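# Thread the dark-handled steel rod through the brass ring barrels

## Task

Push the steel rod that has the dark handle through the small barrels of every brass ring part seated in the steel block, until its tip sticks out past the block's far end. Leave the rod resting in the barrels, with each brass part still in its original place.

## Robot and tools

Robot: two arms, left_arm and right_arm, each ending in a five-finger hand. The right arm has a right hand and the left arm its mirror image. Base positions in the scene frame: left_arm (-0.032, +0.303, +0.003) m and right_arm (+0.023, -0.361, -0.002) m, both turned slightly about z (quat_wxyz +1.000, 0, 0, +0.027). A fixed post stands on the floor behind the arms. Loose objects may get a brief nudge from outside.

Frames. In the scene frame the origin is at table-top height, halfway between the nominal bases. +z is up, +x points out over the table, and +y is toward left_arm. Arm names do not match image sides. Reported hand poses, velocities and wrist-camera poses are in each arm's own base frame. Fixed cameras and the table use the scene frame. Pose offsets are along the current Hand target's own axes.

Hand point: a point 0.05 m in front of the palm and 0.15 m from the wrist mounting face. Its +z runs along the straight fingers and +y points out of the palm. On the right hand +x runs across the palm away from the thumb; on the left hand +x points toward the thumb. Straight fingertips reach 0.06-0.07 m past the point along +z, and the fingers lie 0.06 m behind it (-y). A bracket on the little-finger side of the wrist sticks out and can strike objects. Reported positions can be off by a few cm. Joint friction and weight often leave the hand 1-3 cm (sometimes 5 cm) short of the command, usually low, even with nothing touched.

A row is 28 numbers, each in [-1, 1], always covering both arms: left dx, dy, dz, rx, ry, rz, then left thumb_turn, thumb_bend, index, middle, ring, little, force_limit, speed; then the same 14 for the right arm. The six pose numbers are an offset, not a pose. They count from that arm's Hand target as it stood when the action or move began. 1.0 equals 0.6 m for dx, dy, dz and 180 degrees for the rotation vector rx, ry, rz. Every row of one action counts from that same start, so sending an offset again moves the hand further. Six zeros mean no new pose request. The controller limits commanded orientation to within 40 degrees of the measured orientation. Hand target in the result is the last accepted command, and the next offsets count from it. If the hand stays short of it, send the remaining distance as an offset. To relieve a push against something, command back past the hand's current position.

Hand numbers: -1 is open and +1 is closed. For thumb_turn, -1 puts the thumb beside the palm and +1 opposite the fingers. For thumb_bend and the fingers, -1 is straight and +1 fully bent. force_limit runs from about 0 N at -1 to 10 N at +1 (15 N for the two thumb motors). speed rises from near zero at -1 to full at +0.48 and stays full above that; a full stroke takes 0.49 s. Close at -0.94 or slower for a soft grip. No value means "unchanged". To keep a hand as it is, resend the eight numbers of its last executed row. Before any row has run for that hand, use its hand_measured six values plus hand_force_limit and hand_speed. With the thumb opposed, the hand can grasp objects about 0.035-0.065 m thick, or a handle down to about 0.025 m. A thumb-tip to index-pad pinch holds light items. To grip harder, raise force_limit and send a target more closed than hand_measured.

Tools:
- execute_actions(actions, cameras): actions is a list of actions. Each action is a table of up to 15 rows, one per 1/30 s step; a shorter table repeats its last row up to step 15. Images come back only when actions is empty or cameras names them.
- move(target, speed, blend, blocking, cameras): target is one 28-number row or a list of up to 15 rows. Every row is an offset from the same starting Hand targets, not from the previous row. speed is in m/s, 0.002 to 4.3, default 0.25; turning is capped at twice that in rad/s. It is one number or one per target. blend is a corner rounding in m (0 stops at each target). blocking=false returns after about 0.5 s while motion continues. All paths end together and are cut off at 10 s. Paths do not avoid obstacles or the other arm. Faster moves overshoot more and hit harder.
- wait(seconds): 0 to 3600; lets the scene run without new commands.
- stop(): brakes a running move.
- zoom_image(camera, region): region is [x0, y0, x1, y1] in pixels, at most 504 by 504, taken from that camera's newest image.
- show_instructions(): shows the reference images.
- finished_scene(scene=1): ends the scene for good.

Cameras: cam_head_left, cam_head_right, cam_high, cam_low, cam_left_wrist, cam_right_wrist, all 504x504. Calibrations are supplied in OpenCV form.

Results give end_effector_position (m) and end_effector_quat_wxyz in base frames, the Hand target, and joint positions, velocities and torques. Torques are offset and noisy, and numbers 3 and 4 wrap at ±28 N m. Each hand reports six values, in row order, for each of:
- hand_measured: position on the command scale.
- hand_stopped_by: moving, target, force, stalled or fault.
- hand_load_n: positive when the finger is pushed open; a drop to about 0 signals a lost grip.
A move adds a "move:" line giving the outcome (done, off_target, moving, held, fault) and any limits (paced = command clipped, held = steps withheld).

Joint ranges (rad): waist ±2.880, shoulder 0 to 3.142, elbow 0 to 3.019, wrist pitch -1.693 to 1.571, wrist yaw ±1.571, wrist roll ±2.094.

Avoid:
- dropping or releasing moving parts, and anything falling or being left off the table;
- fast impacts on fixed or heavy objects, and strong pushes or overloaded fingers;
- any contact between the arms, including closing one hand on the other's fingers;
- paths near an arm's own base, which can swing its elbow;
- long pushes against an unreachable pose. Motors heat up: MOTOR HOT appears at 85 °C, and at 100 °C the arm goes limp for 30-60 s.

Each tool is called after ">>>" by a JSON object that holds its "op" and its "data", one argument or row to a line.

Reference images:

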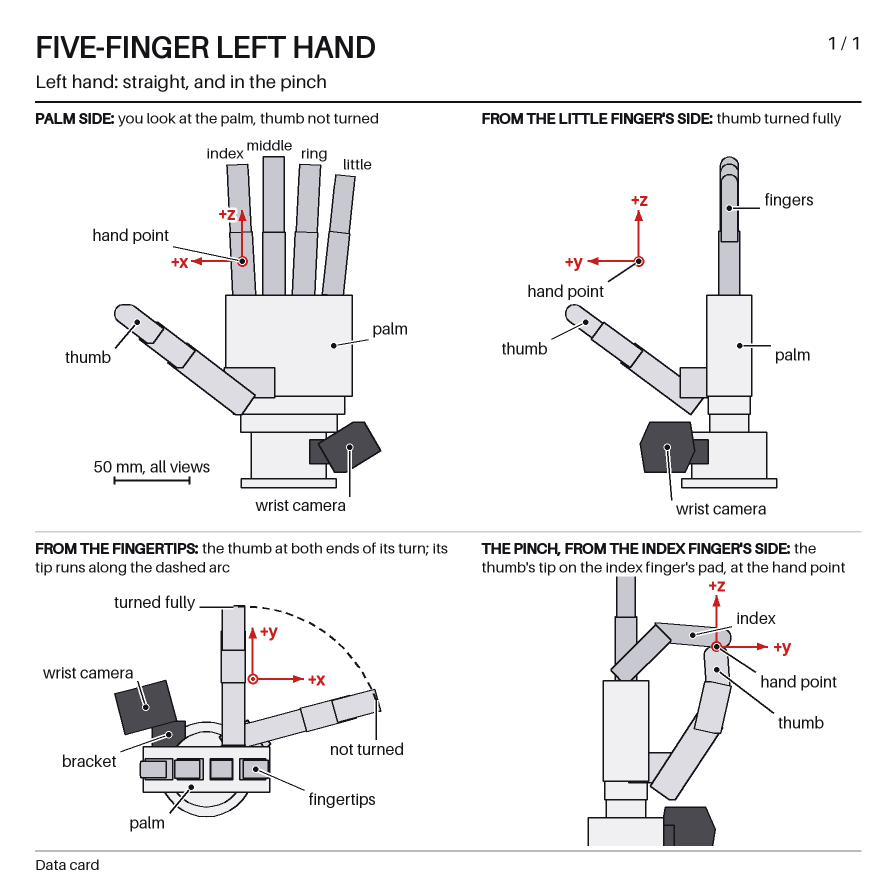

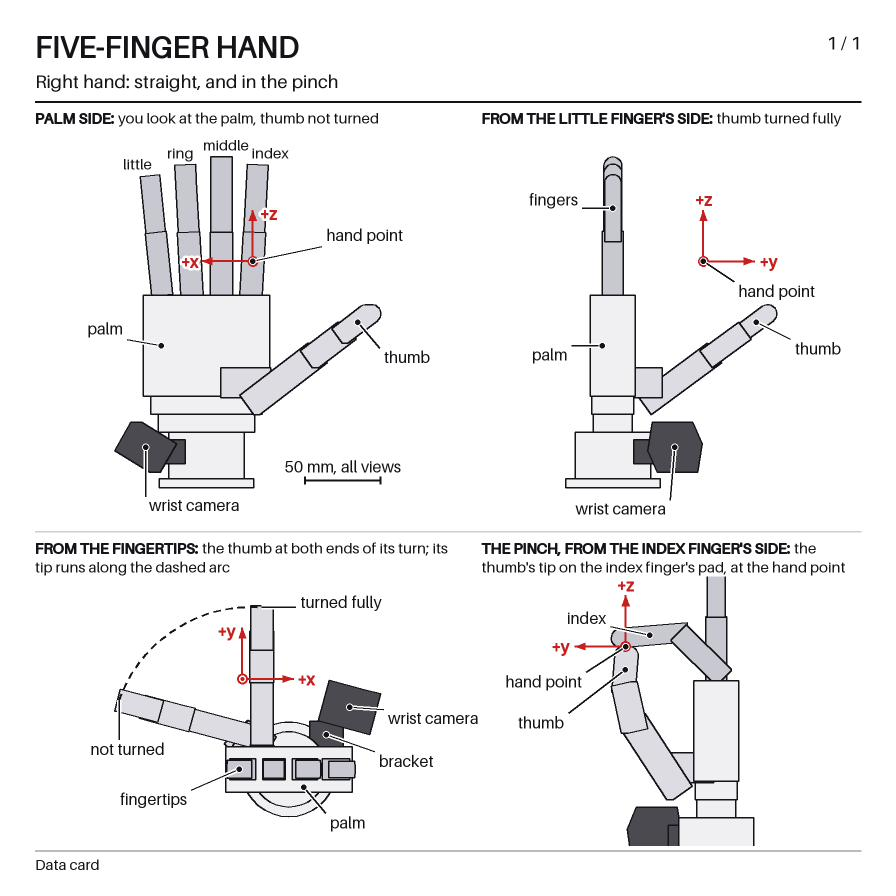

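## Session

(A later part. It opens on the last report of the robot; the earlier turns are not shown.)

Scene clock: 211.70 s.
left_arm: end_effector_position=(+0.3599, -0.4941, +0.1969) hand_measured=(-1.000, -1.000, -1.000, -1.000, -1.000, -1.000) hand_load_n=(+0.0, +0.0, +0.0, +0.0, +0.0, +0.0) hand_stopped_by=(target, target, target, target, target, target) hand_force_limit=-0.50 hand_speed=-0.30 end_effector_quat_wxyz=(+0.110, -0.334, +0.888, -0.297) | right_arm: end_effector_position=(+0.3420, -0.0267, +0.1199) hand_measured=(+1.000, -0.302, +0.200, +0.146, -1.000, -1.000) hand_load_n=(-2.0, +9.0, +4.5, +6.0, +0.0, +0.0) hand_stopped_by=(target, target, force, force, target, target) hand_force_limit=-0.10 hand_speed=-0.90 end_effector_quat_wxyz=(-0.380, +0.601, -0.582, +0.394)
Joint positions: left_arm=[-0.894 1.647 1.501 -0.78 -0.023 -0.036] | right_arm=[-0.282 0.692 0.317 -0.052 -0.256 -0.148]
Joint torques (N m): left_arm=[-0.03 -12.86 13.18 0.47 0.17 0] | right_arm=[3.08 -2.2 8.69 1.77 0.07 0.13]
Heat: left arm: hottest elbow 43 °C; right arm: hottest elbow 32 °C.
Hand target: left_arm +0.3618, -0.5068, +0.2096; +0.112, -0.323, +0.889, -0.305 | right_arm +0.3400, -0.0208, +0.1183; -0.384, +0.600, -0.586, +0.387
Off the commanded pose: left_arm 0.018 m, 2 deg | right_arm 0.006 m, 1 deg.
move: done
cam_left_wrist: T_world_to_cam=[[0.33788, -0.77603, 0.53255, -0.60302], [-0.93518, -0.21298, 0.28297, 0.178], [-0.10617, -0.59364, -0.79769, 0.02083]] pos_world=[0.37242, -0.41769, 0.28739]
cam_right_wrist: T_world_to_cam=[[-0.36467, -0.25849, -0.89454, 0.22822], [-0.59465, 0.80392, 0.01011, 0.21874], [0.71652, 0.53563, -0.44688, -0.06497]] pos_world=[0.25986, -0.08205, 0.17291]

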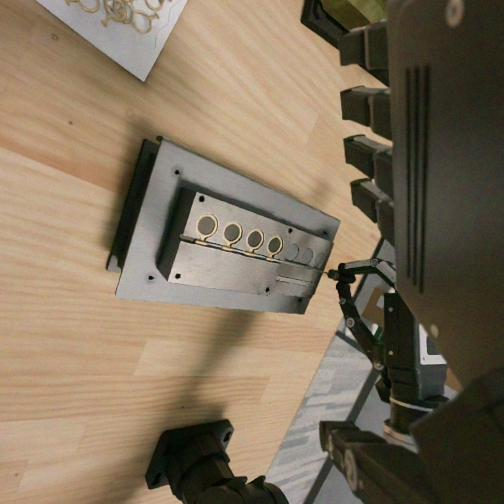

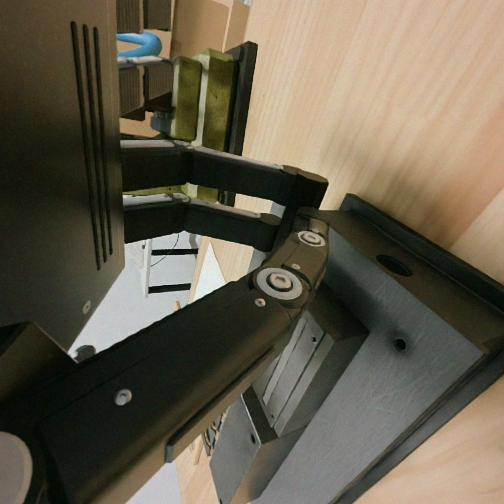

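>>> {"op": "execute_actions", "data": {
  "actions": []
}}

>>> {"op": "zoom_image", "data": {
  "camera": "cam_low",
  "region": [130, 150, 290, 270]
}}

Scene clock: 212.07 s.
left_arm: end_effector_position=(+0.3599, -0.4941, +0.1969) hand_measured=(-1.000, -1.000, -1.000, -1.000, -1.000, -1.000) hand_load_n=(+0.0, +0.0, +0.0, +0.0, +0.0, +0.0) hand_stopped_by=(target, target, target, target, target, target) hand_force_limit=-0.50 hand_speed=-0.30 end_effector_quat_wxyz=(+0.110, -0.334, +0.888, -0.297) | right_arm: end_effector_position=(+0.3420, -0.0266, +0.1199) hand_measured=(+1.000, -0.302, +0.200, +0.146, -1.000, -1.000) hand_load_n=(-2.0, +9.0, +4.5, +5.5, +0.0, +0.5) hand_stopped_by=(target, target, force, force, target, target) hand_force_limit=-0.10 hand_speed=-0.90 end_effector_quat_wxyz=(-0.380, +0.601, -0.583, +0.394)
Joint positions: left_arm=[-0.894 1.647 1.501 -0.78 -0.023 -0.036] | right_arm=[-0.282 0.692 0.317 -0.052 -0.256 -0.147]
Joint velocities: within noise
Joint torques (N m): left_arm=[-0.03 -12.86 13.19 0.47 0.16 0] | right_arm=[3.08 -2.26 8.65 1.84 0.07 0.16]
Heat: left arm: hottest elbow 43 °C; right arm: hottest elbow 32 °C.
Hand target: left_arm +0.3618, -0.5068, +0.2096; +0.112, -0.323, +0.889, -0.305 | right_arm +0.3399, -0.0208, +0.1182; -0.384, +0.600, -0.586, +0.386
Off the commanded pose: left_arm 0.018 m, 2 deg | right_arm 0.006 m, 1 deg.
camera_calibration:
cam_left_wrist: T_world_to_cam=[[0.33788, -0.77603, 0.53255, -0.60302], [-0.93518, -0.21298, 0.28297, 0.178], [-0.10617, -0.59364, -0.79769, 0.02083]] pos_world=[0.37242, -0.41769, 0.28739]
cam_right_wrist: T_world_to_cam=[[-0.36504, -0.25801, -0.89453, 0.22823], [-0.59453, 0.804, 0.01071, 0.21855], [0.71644, 0.53573, -0.44689, -0.06491]] pos_world=[0.25976, -0.08205, 0.17281]

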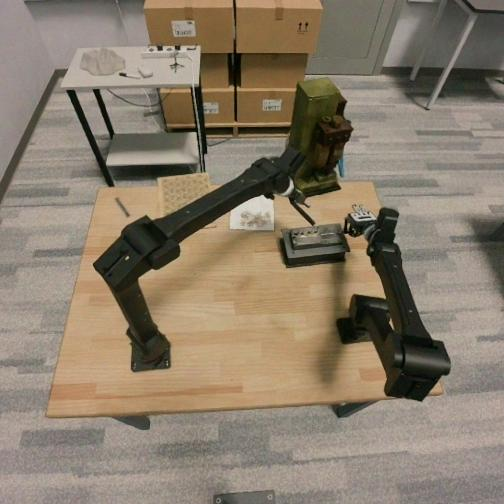

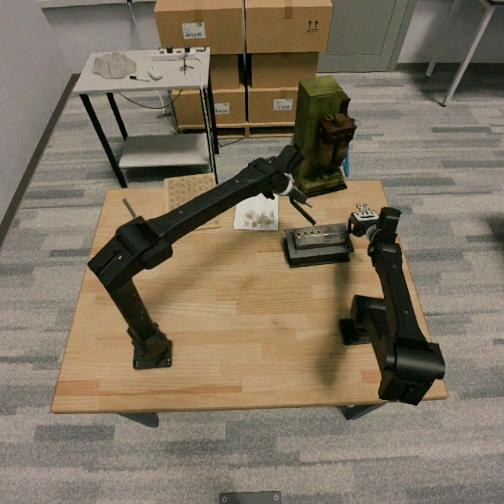

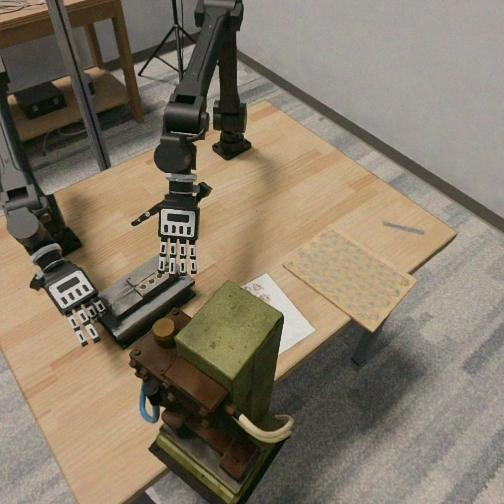

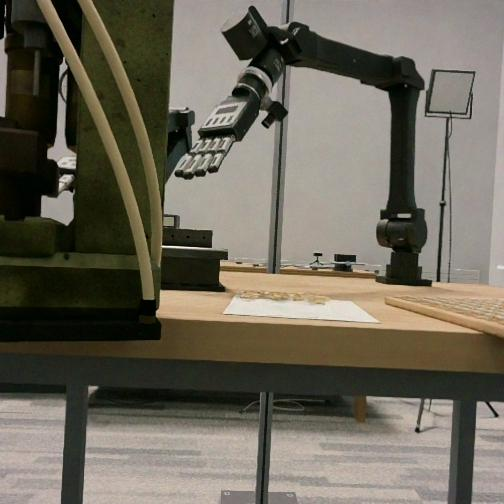

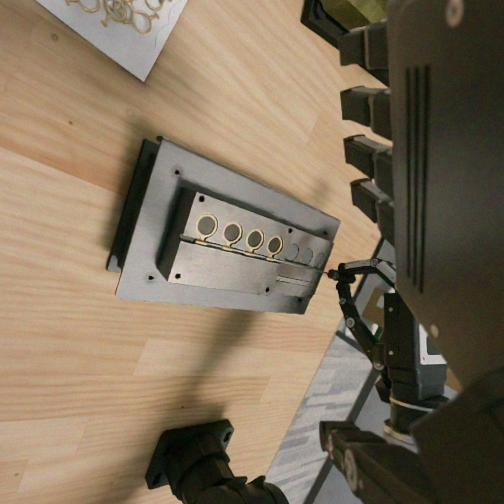

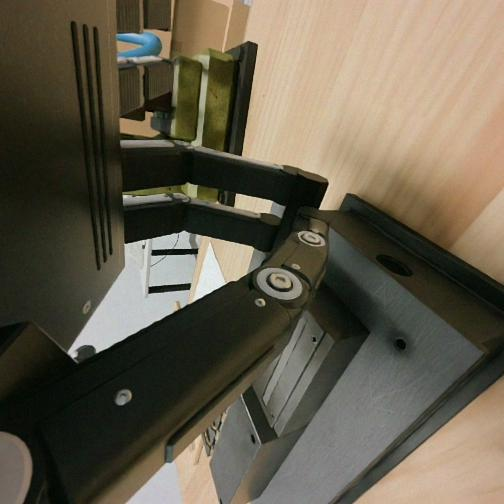

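Scaled by 3.150 from the camera's image (finer frame: 720x720).

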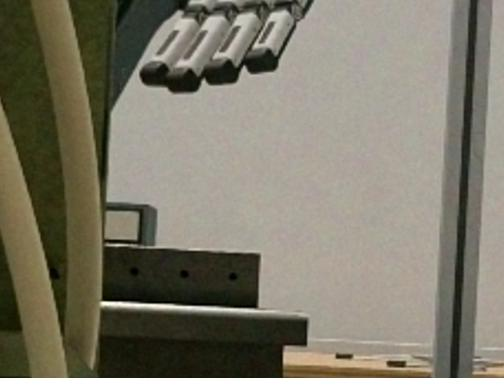

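>>> {"op": "zoom_image", "data": {
  "camera": "cam_high",
  "region": [60, 240, 200, 350]
}}

>>> {"op": "zoom_image", "data": {
  "camera": "cam_right_wrist",
  "region": [210, 170, 400, 360]
}}

>>> {"op": "zoom_image", "data": {
  "camera": "cam_head_right",
  "region": [270, 190, 390, 280]
}}

Scaled by 3.600 from the camera's image (finer frame: 720x720).

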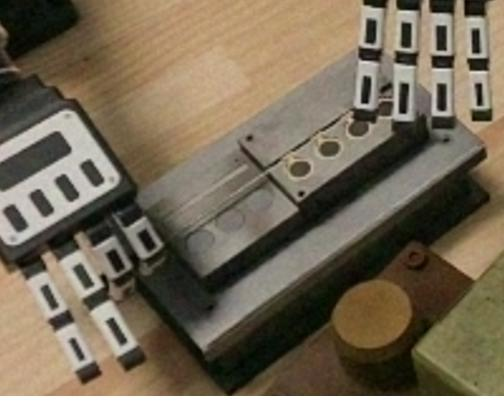

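Scaled by 2.653 from the camera's image (finer frame: 720x720).

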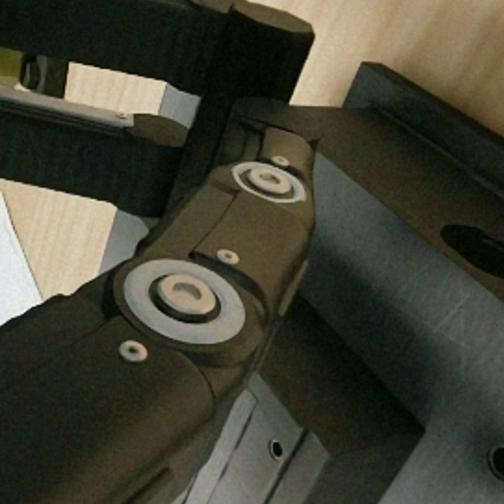

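Scaled by 4.200 from the camera's image (finer frame: 720x720).

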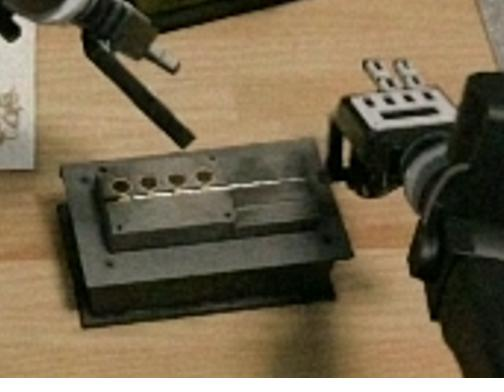

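>>> {"op": "move", "data": {
  "target": [0,0,0,0,0,0,-1,-1,-1,-1,-1,-1,-0.5,-0.3,-0.0150,-0.0007,0.0,0,0,0,1,-0.3,0.38,0.34,-1,-1,-0.1,-0.9],
  "speed": 0.02,
  "cameras": ["cam_left_wrist","cam_right_wrist"]
}}

>>> {"op": "zoom_image", "data": {
  "camera": "cam_left_wrist",
  "region": [170, 215, 250, 275]
}}

>>> {"op": "zoom_image", "data": {
  "camera": "cam_left_wrist",
  "region": [270, 235, 360, 312]
}}

Scene clock: 213.30 s.
left_arm: end_effector_position=(+0.3599, -0.4941, +0.1969) hand_measured=(-1.000, -1.000, -1.000, -1.000, -1.000, -1.000) hand_load_n=(+0.0, +0.0, -0.5, +0.0, +0.0, +0.0) hand_stopped_by=(target, target, target, target, target, target) hand_force_limit=-0.50 hand_speed=-0.30 end_effector_quat_wxyz=(+0.110, -0.334, +0.888, -0.297) | right_arm: end_effector_position=(+0.3421, -0.0176, +0.1200) hand_measured=(+1.000, -0.302, +0.200, +0.146, -1.000, -1.000) hand_load_n=(-2.0, +9.0, +4.5, +6.0, +0.0, +0.0) hand_stopped_by=(target, target, force, force, target, target) hand_force_limit=-0.10 hand_speed=-0.90 end_effector_quat_wxyz=(-0.380, +0.601, -0.583, +0.394)
Joint positions: left_arm=[-0.894 1.647 1.501 -0.78 -0.023 -0.036] | right_arm=[-0.237 0.68 0.313 -0.056 -0.215 -0.129]
Joint torques (N m): left_arm=[-0.09 -12.92 13.2 0.47 0.17 0] | right_arm=[3.19 -2.2 8.65 1.74 0.09 0.13]
Heat: left arm: hottest elbow 43 °C; right arm: hottest elbow 32 °C.
Hand target: left_arm +0.3618, -0.5068, +0.2096; +0.112, -0.323, +0.889, -0.305 | right_arm +0.3399, -0.0119, +0.1184; -0.383, +0.600, -0.586, +0.386
Off the commanded pose: left_arm 0.018 m, 2 deg | right_arm 0.006 m, 1 deg.
move: done
cam_left_wrist: T_world_to_cam=[[0.33788, -0.77603, 0.53255, -0.60302], [-0.93518, -0.21298, 0.28297, 0.178], [-0.10617, -0.59364, -0.79769, 0.02083]] pos_world=[0.37242, -0.41769, 0.28739]
cam_right_wrist: T_world_to_cam=[[-0.36525, -0.2584, -0.89433, 0.23078], [-0.59452, 0.80401, 0.0105, 0.21133], [0.71634, 0.53553, -0.44729, -0.06969]] pos_world=[0.25985, -0.07295, 0.173]

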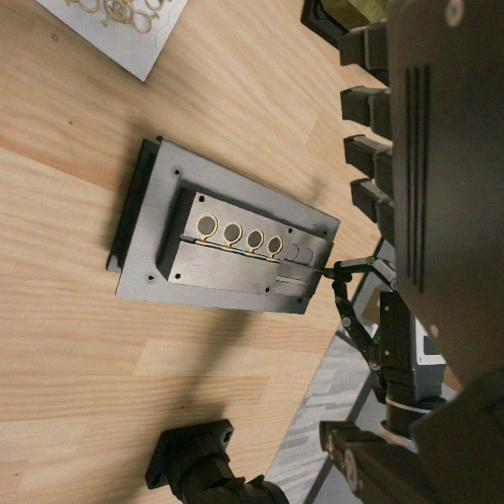

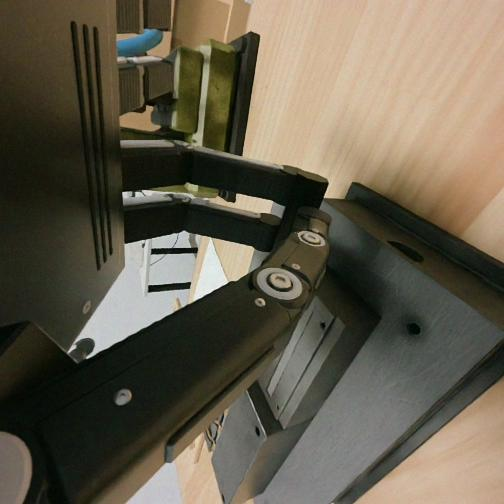

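Scaled by 6.300 from the camera's image (finer frame: 720x720).

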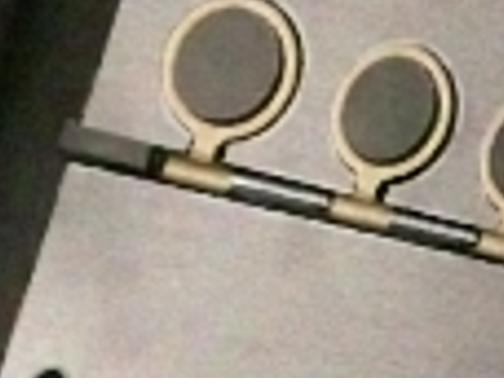

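Scaled by 5.600 from the camera's image (finer frame: 720x720).

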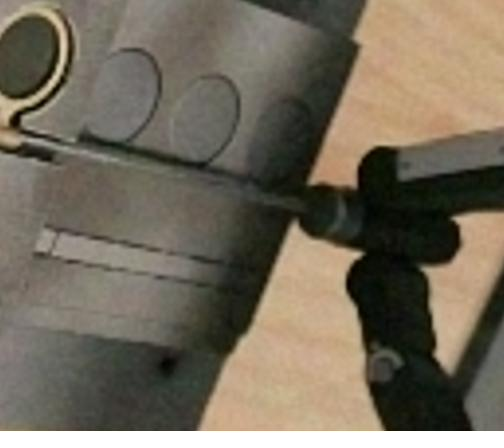

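>>> {"op": "move", "data": {
  "target": [0,0,0,0,0,0,-1,-1,-1,-1,-1,-1,-0.5,-0.3,-0.0133,-0.0006,0.0,0,0,0,1,-0.3,0.38,0.34,-1,-1,-0.1,-0.9],
  "speed": 0.015,
  "cameras": ["cam_left_wrist","cam_right_wrist"]
}}

>>> {"op": "zoom_image", "data": {
  "camera": "cam_left_wrist",
  "region": [170, 215, 250, 275]
}}

>>> {"op": "zoom_image", "data": {
  "camera": "cam_left_wrist",
  "region": [270, 235, 360, 312]
}}

>>> {"op": "zoom_image", "data": {
  "camera": "cam_right_wrist",
  "region": [230, 170, 400, 340]
}}

Scene clock: 214.87 s.
left_arm: end_effector_position=(+0.3599, -0.4941, +0.1969) hand_measured=(-1.000, -1.000, -1.000, -1.000, -1.000, -1.000) hand_load_n=(-0.5, +0.0, +0.0, +0.0, +0.0, -0.5) hand_stopped_by=(target, target, target, target, target, target) hand_force_limit=-0.50 hand_speed=-0.30 end_effector_quat_wxyz=(+0.110, -0.334, +0.888, -0.297) | right_arm: end_effector_position=(+0.3422, -0.0097, +0.1201) hand_measured=(+1.000, -0.302, +0.200, +0.146, -1.000, -1.000) hand_load_n=(-2.0, +9.5, +4.5, +6.0, +0.0, +0.0) hand_stopped_by=(target, target, force, force, target, target) hand_force_limit=-0.10 hand_speed=-0.90 end_effector_quat_wxyz=(-0.380, +0.601, -0.583, +0.394)
Joint positions: left_arm=[-0.894 1.647 1.501 -0.78 -0.023 -0.036] | right_arm=[-0.197 0.671 0.31 -0.058 -0.178 -0.112]
Joint torques (N m): left_arm=[-0.09 -12.86 13.19 0.47 0.16 0.01] | right_arm=[3.25 -2.26 8.75 1.78 0.11 0.17]
Heat: left arm: hottest elbow 43 °C; right arm: hottest elbow 32 °C.
Hand target: left_arm +0.3618, -0.5068, +0.2096; +0.112, -0.323, +0.889, -0.305 | right_arm +0.3399, -0.0039, +0.1185; -0.384, +0.600, -0.586, +0.386
Off the commanded pose: left_arm 0.018 m, 2 deg | right_arm 0.006 m, 1 deg.
move: done
cam_left_wrist: T_world_to_cam=[[0.33788, -0.77603, 0.53255, -0.60302], [-0.93518, -0.21298, 0.28297, 0.178], [-0.10617, -0.59364, -0.79769, 0.02083]] pos_world=[0.37242, -0.41769, 0.28739]
cam_right_wrist: T_world_to_cam=[[-0.3651, -0.25878, -0.89428, 0.23279], [-0.59461, 0.80395, 0.01011, 0.20512], [0.71634, 0.53544, -0.44739, -0.07398]] pos_world=[0.25995, -0.06505, 0.173]

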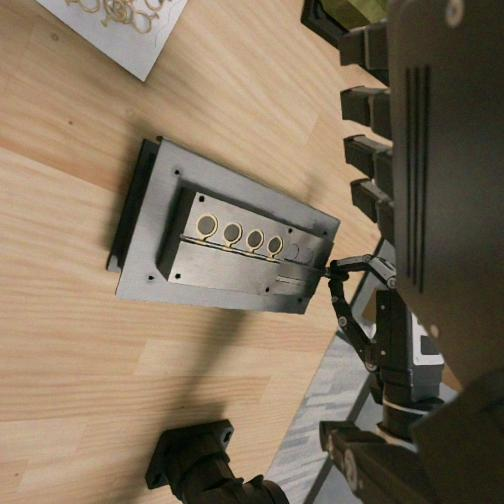

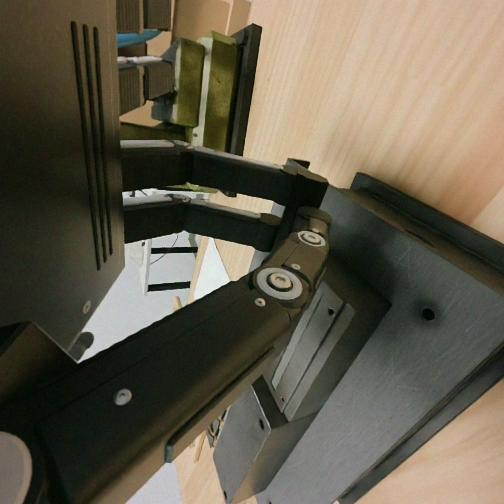

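Scaled by 6.300 from the camera's image (finer frame: 720x720).

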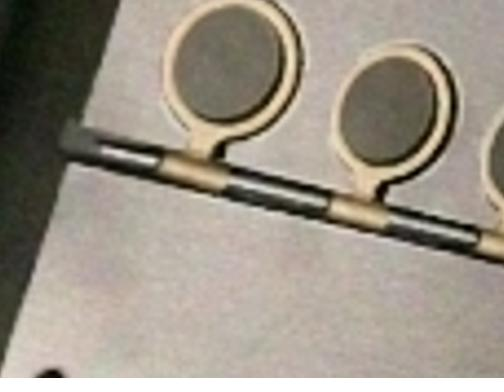

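Scaled by 5.600 from the camera's image (finer frame: 720x720).

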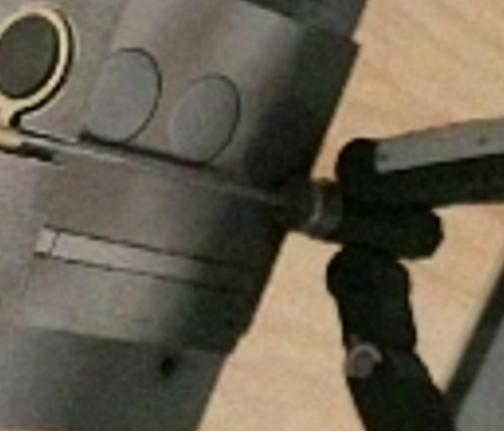

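Scaled by 2.965 from the camera's image (finer frame: 720x720).

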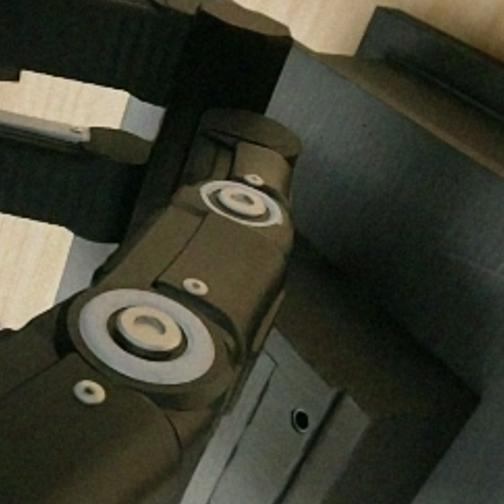

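>>> {"op": "move", "data": {
  "target": [0,0,0,0,0,0,-1,-1,-1,-1,-1,-1,-0.5,-0.3,-0.0100,-0.0008,0.0,0,0,0,1,-0.3,0.38,0.34,-1,-1,-0.1,-0.9],
  "speed": 0.012,
  "cameras": ["cam_left_wrist","cam_right_wrist"]
}}

>>> {"op": "zoom_image", "data": {
  "camera": "cam_left_wrist",
  "region": [170, 215, 250, 275]
}}

>>> {"op": "zoom_image", "data": {
  "camera": "cam_left_wrist",
  "region": [270, 235, 360, 312]
}}

>>> {"op": "zoom_image", "data": {
  "camera": "cam_right_wrist",
  "region": [230, 170, 400, 340]
}}

Scene clock: 216.10 s.
left_arm: end_effector_position=(+0.3599, -0.4941, +0.1969) hand_measured=(-1.000, -1.000, -1.000, -1.000, -1.000, -1.000) hand_load_n=(-0.5, +0.0, +0.0, -0.5, +0.0, +0.0) hand_stopped_by=(target, target, target, target, target, target) hand_force_limit=-0.50 hand_speed=-0.30 end_effector_quat_wxyz=(+0.110, -0.334, +0.888, -0.297) | right_arm: end_effector_position=(+0.3423, -0.0046, +0.1204) hand_measured=(+1.000, -0.302, +0.200, +0.146, -1.000, -1.000) hand_load_n=(-2.0, +9.0, +4.0, +6.5, +0.0, +0.0) hand_stopped_by=(target, target, force, force, target, target) hand_force_limit=-0.10 hand_speed=-0.90 end_effector_quat_wxyz=(-0.378, +0.601, -0.583, +0.395)
Joint positions: left_arm=[-0.894 1.647 1.501 -0.78 -0.023 -0.036] | right_arm=[-0.168 0.666 0.31 -0.063 -0.148 -0.102]
Joint torques (N m): left_arm=[-0.09 -12.92 13.19 0.47 0.16 0] | right_arm=[3.43 -2.26 8.7 1.89 0.07 0.2]
Heat: left arm: hottest elbow 43 °C; right arm: hottest elbow 32 °C.
Hand target: left_arm +0.3618, -0.5068, +0.2096; +0.112, -0.323, +0.889, -0.305 | right_arm +0.3400, +0.0022, +0.1189; -0.384, +0.600, -0.586, +0.386
Off the commanded pose: left_arm 0.018 m, 2 deg | right_arm 0.007 m, 1 deg.
move: done
cam_left_wrist: T_world_to_cam=[[0.33788, -0.77603, 0.53255, -0.60302], [-0.93518, -0.21298, 0.28297, 0.178], [-0.10617, -0.59364, -0.79769, 0.02083]] pos_world=[0.37242, -0.41769, 0.28739]
cam_right_wrist: T_world_to_cam=[[-0.36696, -0.26005, -0.89315, 0.23497], [-0.5929, 0.80522, 0.00915, 0.20064], [0.7168, 0.53291, -0.44967, -0.07655]] pos_world=[0.26005, -0.05966, 0.1736]

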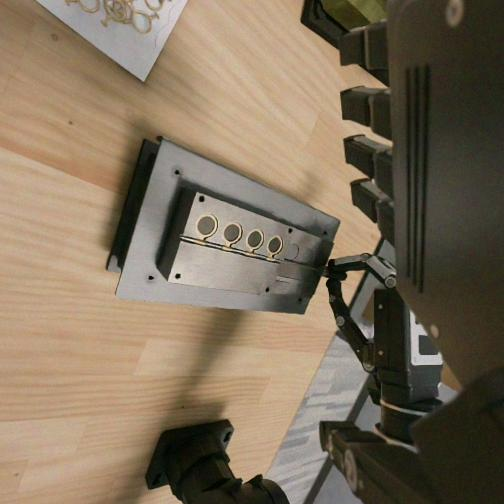

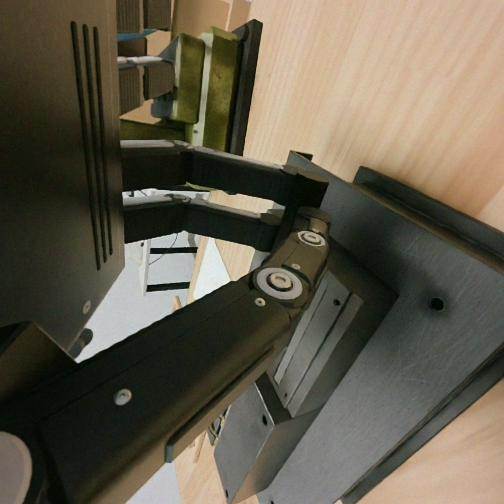

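Scaled by 6.300 from the camera's image (finer frame: 720x720).

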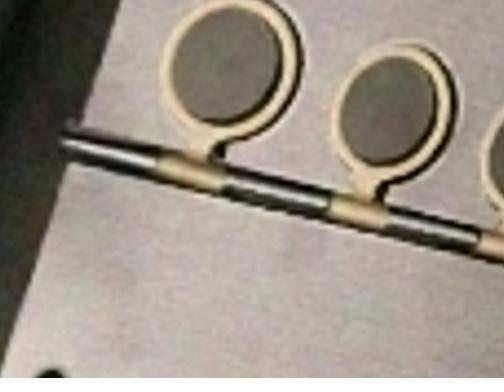

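Scaled by 5.600 from the camera's image (finer frame: 720x720).

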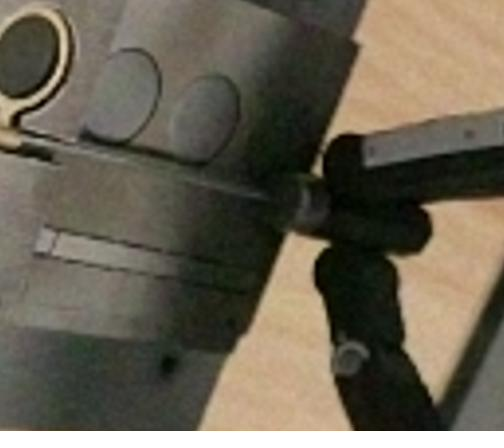

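Scaled by 2.965 from the camera's image (finer frame: 720x720).

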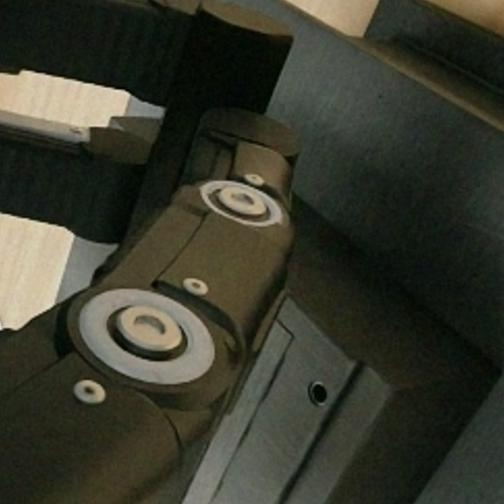

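>>> {"op": "move", "data": {
  "target": [0,0,0,0,0,0,-1,-1,-1,-1,-1,-1,-0.5,-0.3,-0.0083,0.0004,-0.0018,0,0,0,1,-0.3,0.38,0.34,-1,-1,-0.1,-0.9],
  "speed": 0.012,
  "cameras": ["cam_left_wrist","cam_right_wrist"]
}}

>>> {"op": "zoom_image", "data": {
  "camera": "cam_left_wrist",
  "region": [170, 215, 250, 275]
}}

>>> {"op": "zoom_image", "data": {
  "camera": "cam_left_wrist",
  "region": [270, 235, 360, 312]
}}

>>> {"op": "zoom_image", "data": {
  "camera": "cam_left_wrist",
  "region": [220, 230, 280, 290]
}}

Scene clock: 217.37 s.
left_arm: end_effector_position=(+0.3599, -0.4941, +0.1969) hand_measured=(-1.000, -1.000, -1.000, -1.000, -1.000, -1.000) hand_load_n=(+0.0, +0.0, +0.0, +0.0, +0.0, +0.0) hand_stopped_by=(target, target, target, target, target, target) hand_force_limit=-0.50 hand_speed=-0.30 end_effector_quat_wxyz=(+0.110, -0.334, +0.888, -0.297) | right_arm: end_effector_position=(+0.3412, +0.0016, +0.1205) hand_measured=(+1.000, -0.302, +0.200, +0.146, -1.000, -1.000) hand_load_n=(-2.0, +9.5, +4.5, +6.0, +0.0, +0.0) hand_stopped_by=(target, target, force, force, target, target) hand_force_limit=-0.10 hand_speed=-0.90 end_effector_quat_wxyz=(-0.380, +0.601, -0.583, +0.393)
Joint positions: left_arm=[-0.894 1.647 1.501 -0.78 -0.023 -0.036] | right_arm=[-0.14 0.656 0.306 -0.067 -0.127 -0.088]
Joint torques (N m): left_arm=[-0.03 -12.81 13.2 0.47 0.16 0.01] | right_arm=[3.19 -2.02 8.75 1.87 0.14 0.13]
Heat: left arm: hottest elbow 43 °C; right arm: hottest elbow 32 °C.
Hand target: left_arm +0.3618, -0.5068, +0.2096; +0.112, -0.323, +0.889, -0.305 | right_arm +0.3389, +0.0071, +0.1190; -0.384, +0.600, -0.586, +0.386
Off the commanded pose: left_arm 0.018 m, 2 deg | right_arm 0.006 m, 1 deg.
move: done
cam_left_wrist: T_world_to_cam=[[0.33788, -0.77603, 0.53255, -0.60302], [-0.93518, -0.21298, 0.28297, 0.178], [-0.10617, -0.59364, -0.79769, 0.02083]] pos_world=[0.37242, -0.41769, 0.28739]
cam_right_wrist: T_world_to_cam=[[-0.3658, -0.25804, -0.89421, 0.23604], [-0.59474, 0.80384, 0.01133, 0.19531], [0.71587, 0.53596, -0.44751, -0.07899]] pos_world=[0.25905, -0.05375, 0.1735]

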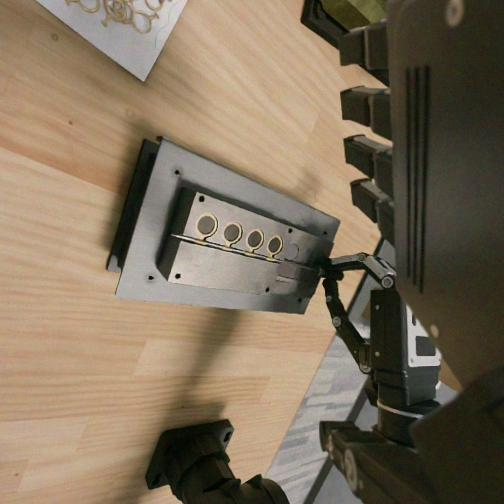

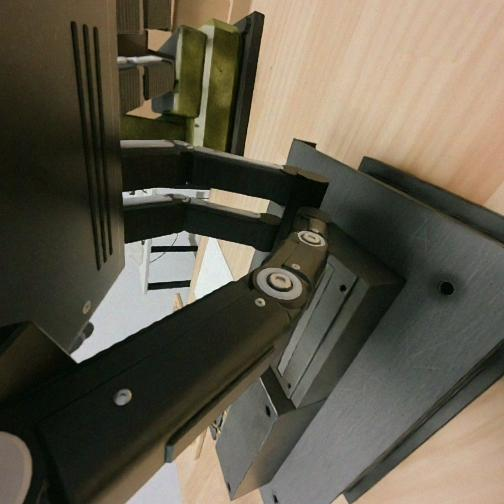

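Scaled by 6.300 from the camera's image (finer frame: 720x720).

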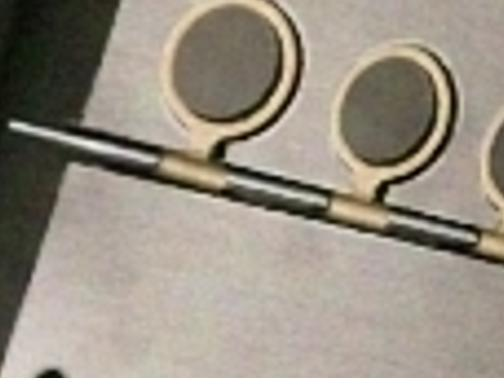

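Scaled by 5.600 from the camera's image (finer frame: 720x720).

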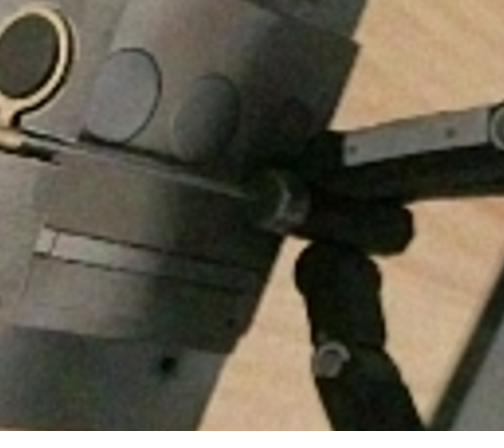

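Scaled by 8.400 from the camera's image (finer frame: 720x720).

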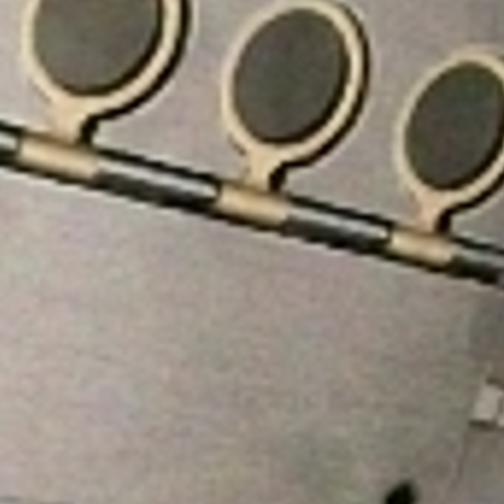

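>>> {"op": "zoom_image", "data": {
  "camera": "cam_left_wrist",
  "region": [300, 240, 350, 290]
}}

>>> {"op": "zoom_image", "data": {
  "camera": "cam_right_wrist",
  "region": [270, 140, 350, 230]
}}

Scaled by 10.080 from the camera's image (finer frame: 720x720).

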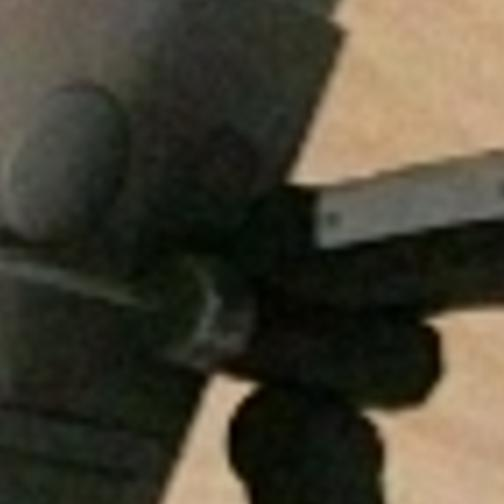

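Scaled by 5.600 from the camera's image (finer frame: 720x720).

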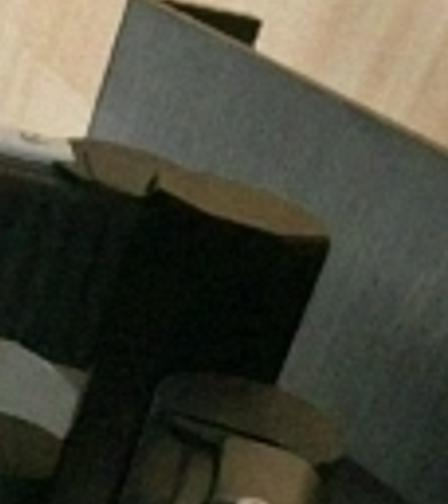

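>>> {"op": "move", "data": {
  "target": [0,0,0,0,0,0,-1,-1,-1,-1,-1,-1,-0.5,-0.3,-0.0063,-0.0003,-0.0003,0,0,0,1,-0.3,0.38,0.34,-1,-1,-0.1,-0.9],
  "speed": 0.01,
  "cameras": ["cam_left_wrist","cam_right_wrist"]
}}

>>> {"op": "zoom_image", "data": {
  "camera": "cam_left_wrist",
  "region": [170, 215, 250, 275]
}}

>>> {"op": "zoom_image", "data": {
  "camera": "cam_left_wrist",
  "region": [270, 235, 360, 312]
}}

Scene clock: 219.67 s.
left_arm: end_effector_position=(+0.3599, -0.4941, +0.1969) hand_measured=(-1.000, -1.000, -1.000, -1.000, -1.000, -1.000) hand_load_n=(+0.0, +0.0, +0.0, +0.0, +0.0, +0.0) hand_stopped_by=(target, target, target, target, target, target) hand_force_limit=-0.50 hand_speed=-0.30 end_effector_quat_wxyz=(+0.110, -0.334, +0.888, -0.297) | right_arm: end_effector_position=(+0.3412, +0.0054, +0.1208) hand_measured=(+1.000, -0.302, +0.200, +0.146, -1.000, -1.000) hand_load_n=(-2.0, +9.0, +4.5, +6.0, +0.0, +0.0) hand_stopped_by=(target, target, force, force, target, target) hand_force_limit=-0.10 hand_speed=-0.90 end_effector_quat_wxyz=(-0.380, +0.601, -0.583, +0.393)
Joint positions: left_arm=[-0.894 1.647 1.501 -0.78 -0.023 -0.036] | right_arm=[-0.12 0.653 0.306 -0.07 -0.109 -0.081]
Joint torques (N m): left_arm=[-0.09 -12.86 13.19 0.46 0.16 0] | right_arm=[3.14 -1.9 8.77 1.88 0.15 0.17]
Heat: left arm: hottest elbow 43 °C; right arm: hottest elbow 32 °C.
Hand target: left_arm +0.3618, -0.5068, +0.2096; +0.112, -0.323, +0.889, -0.305 | right_arm +0.3387, +0.0109, +0.1192; -0.384, +0.600, -0.586, +0.386
Off the commanded pose: left_arm 0.018 m, 2 deg | right_arm 0.006 m, 1 deg.
move: done
cam_left_wrist: T_world_to_cam=[[0.33788, -0.77603, 0.53255, -0.60302], [-0.93518, -0.21298, 0.28297, 0.178], [-0.10617, -0.59364, -0.79769, 0.02083]] pos_world=[0.37242, -0.41769, 0.28739]
cam_right_wrist: T_world_to_cam=[[-0.36583, -0.25879, -0.89397, 0.23723], [-0.59513, 0.80355, 0.01092, 0.19255], [0.71553, 0.53603, -0.44798, -0.08074]] pos_world=[0.25915, -0.05005, 0.1738]

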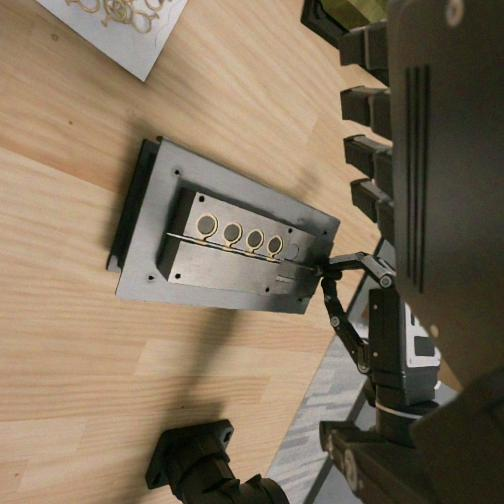

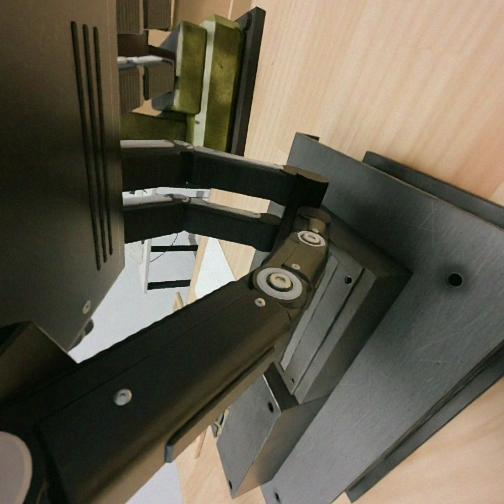

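Scaled by 6.300 from the camera's image (finer frame: 720x720).

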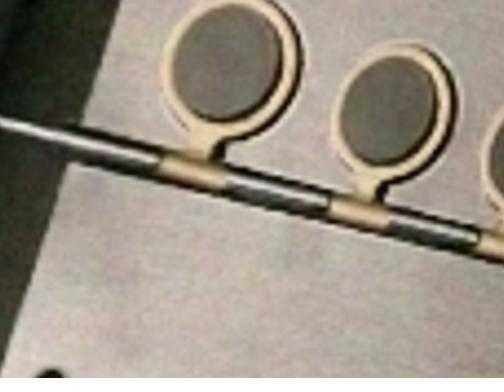

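Scaled by 5.600 from the camera's image (finer frame: 720x720).

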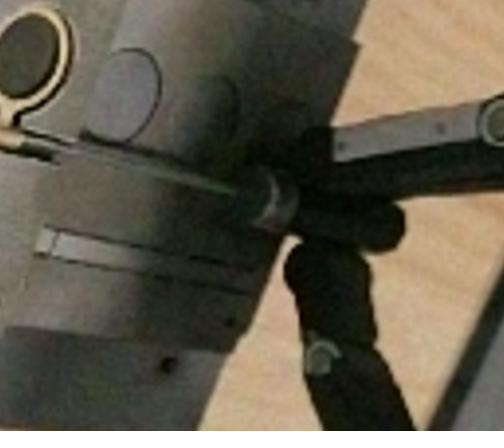

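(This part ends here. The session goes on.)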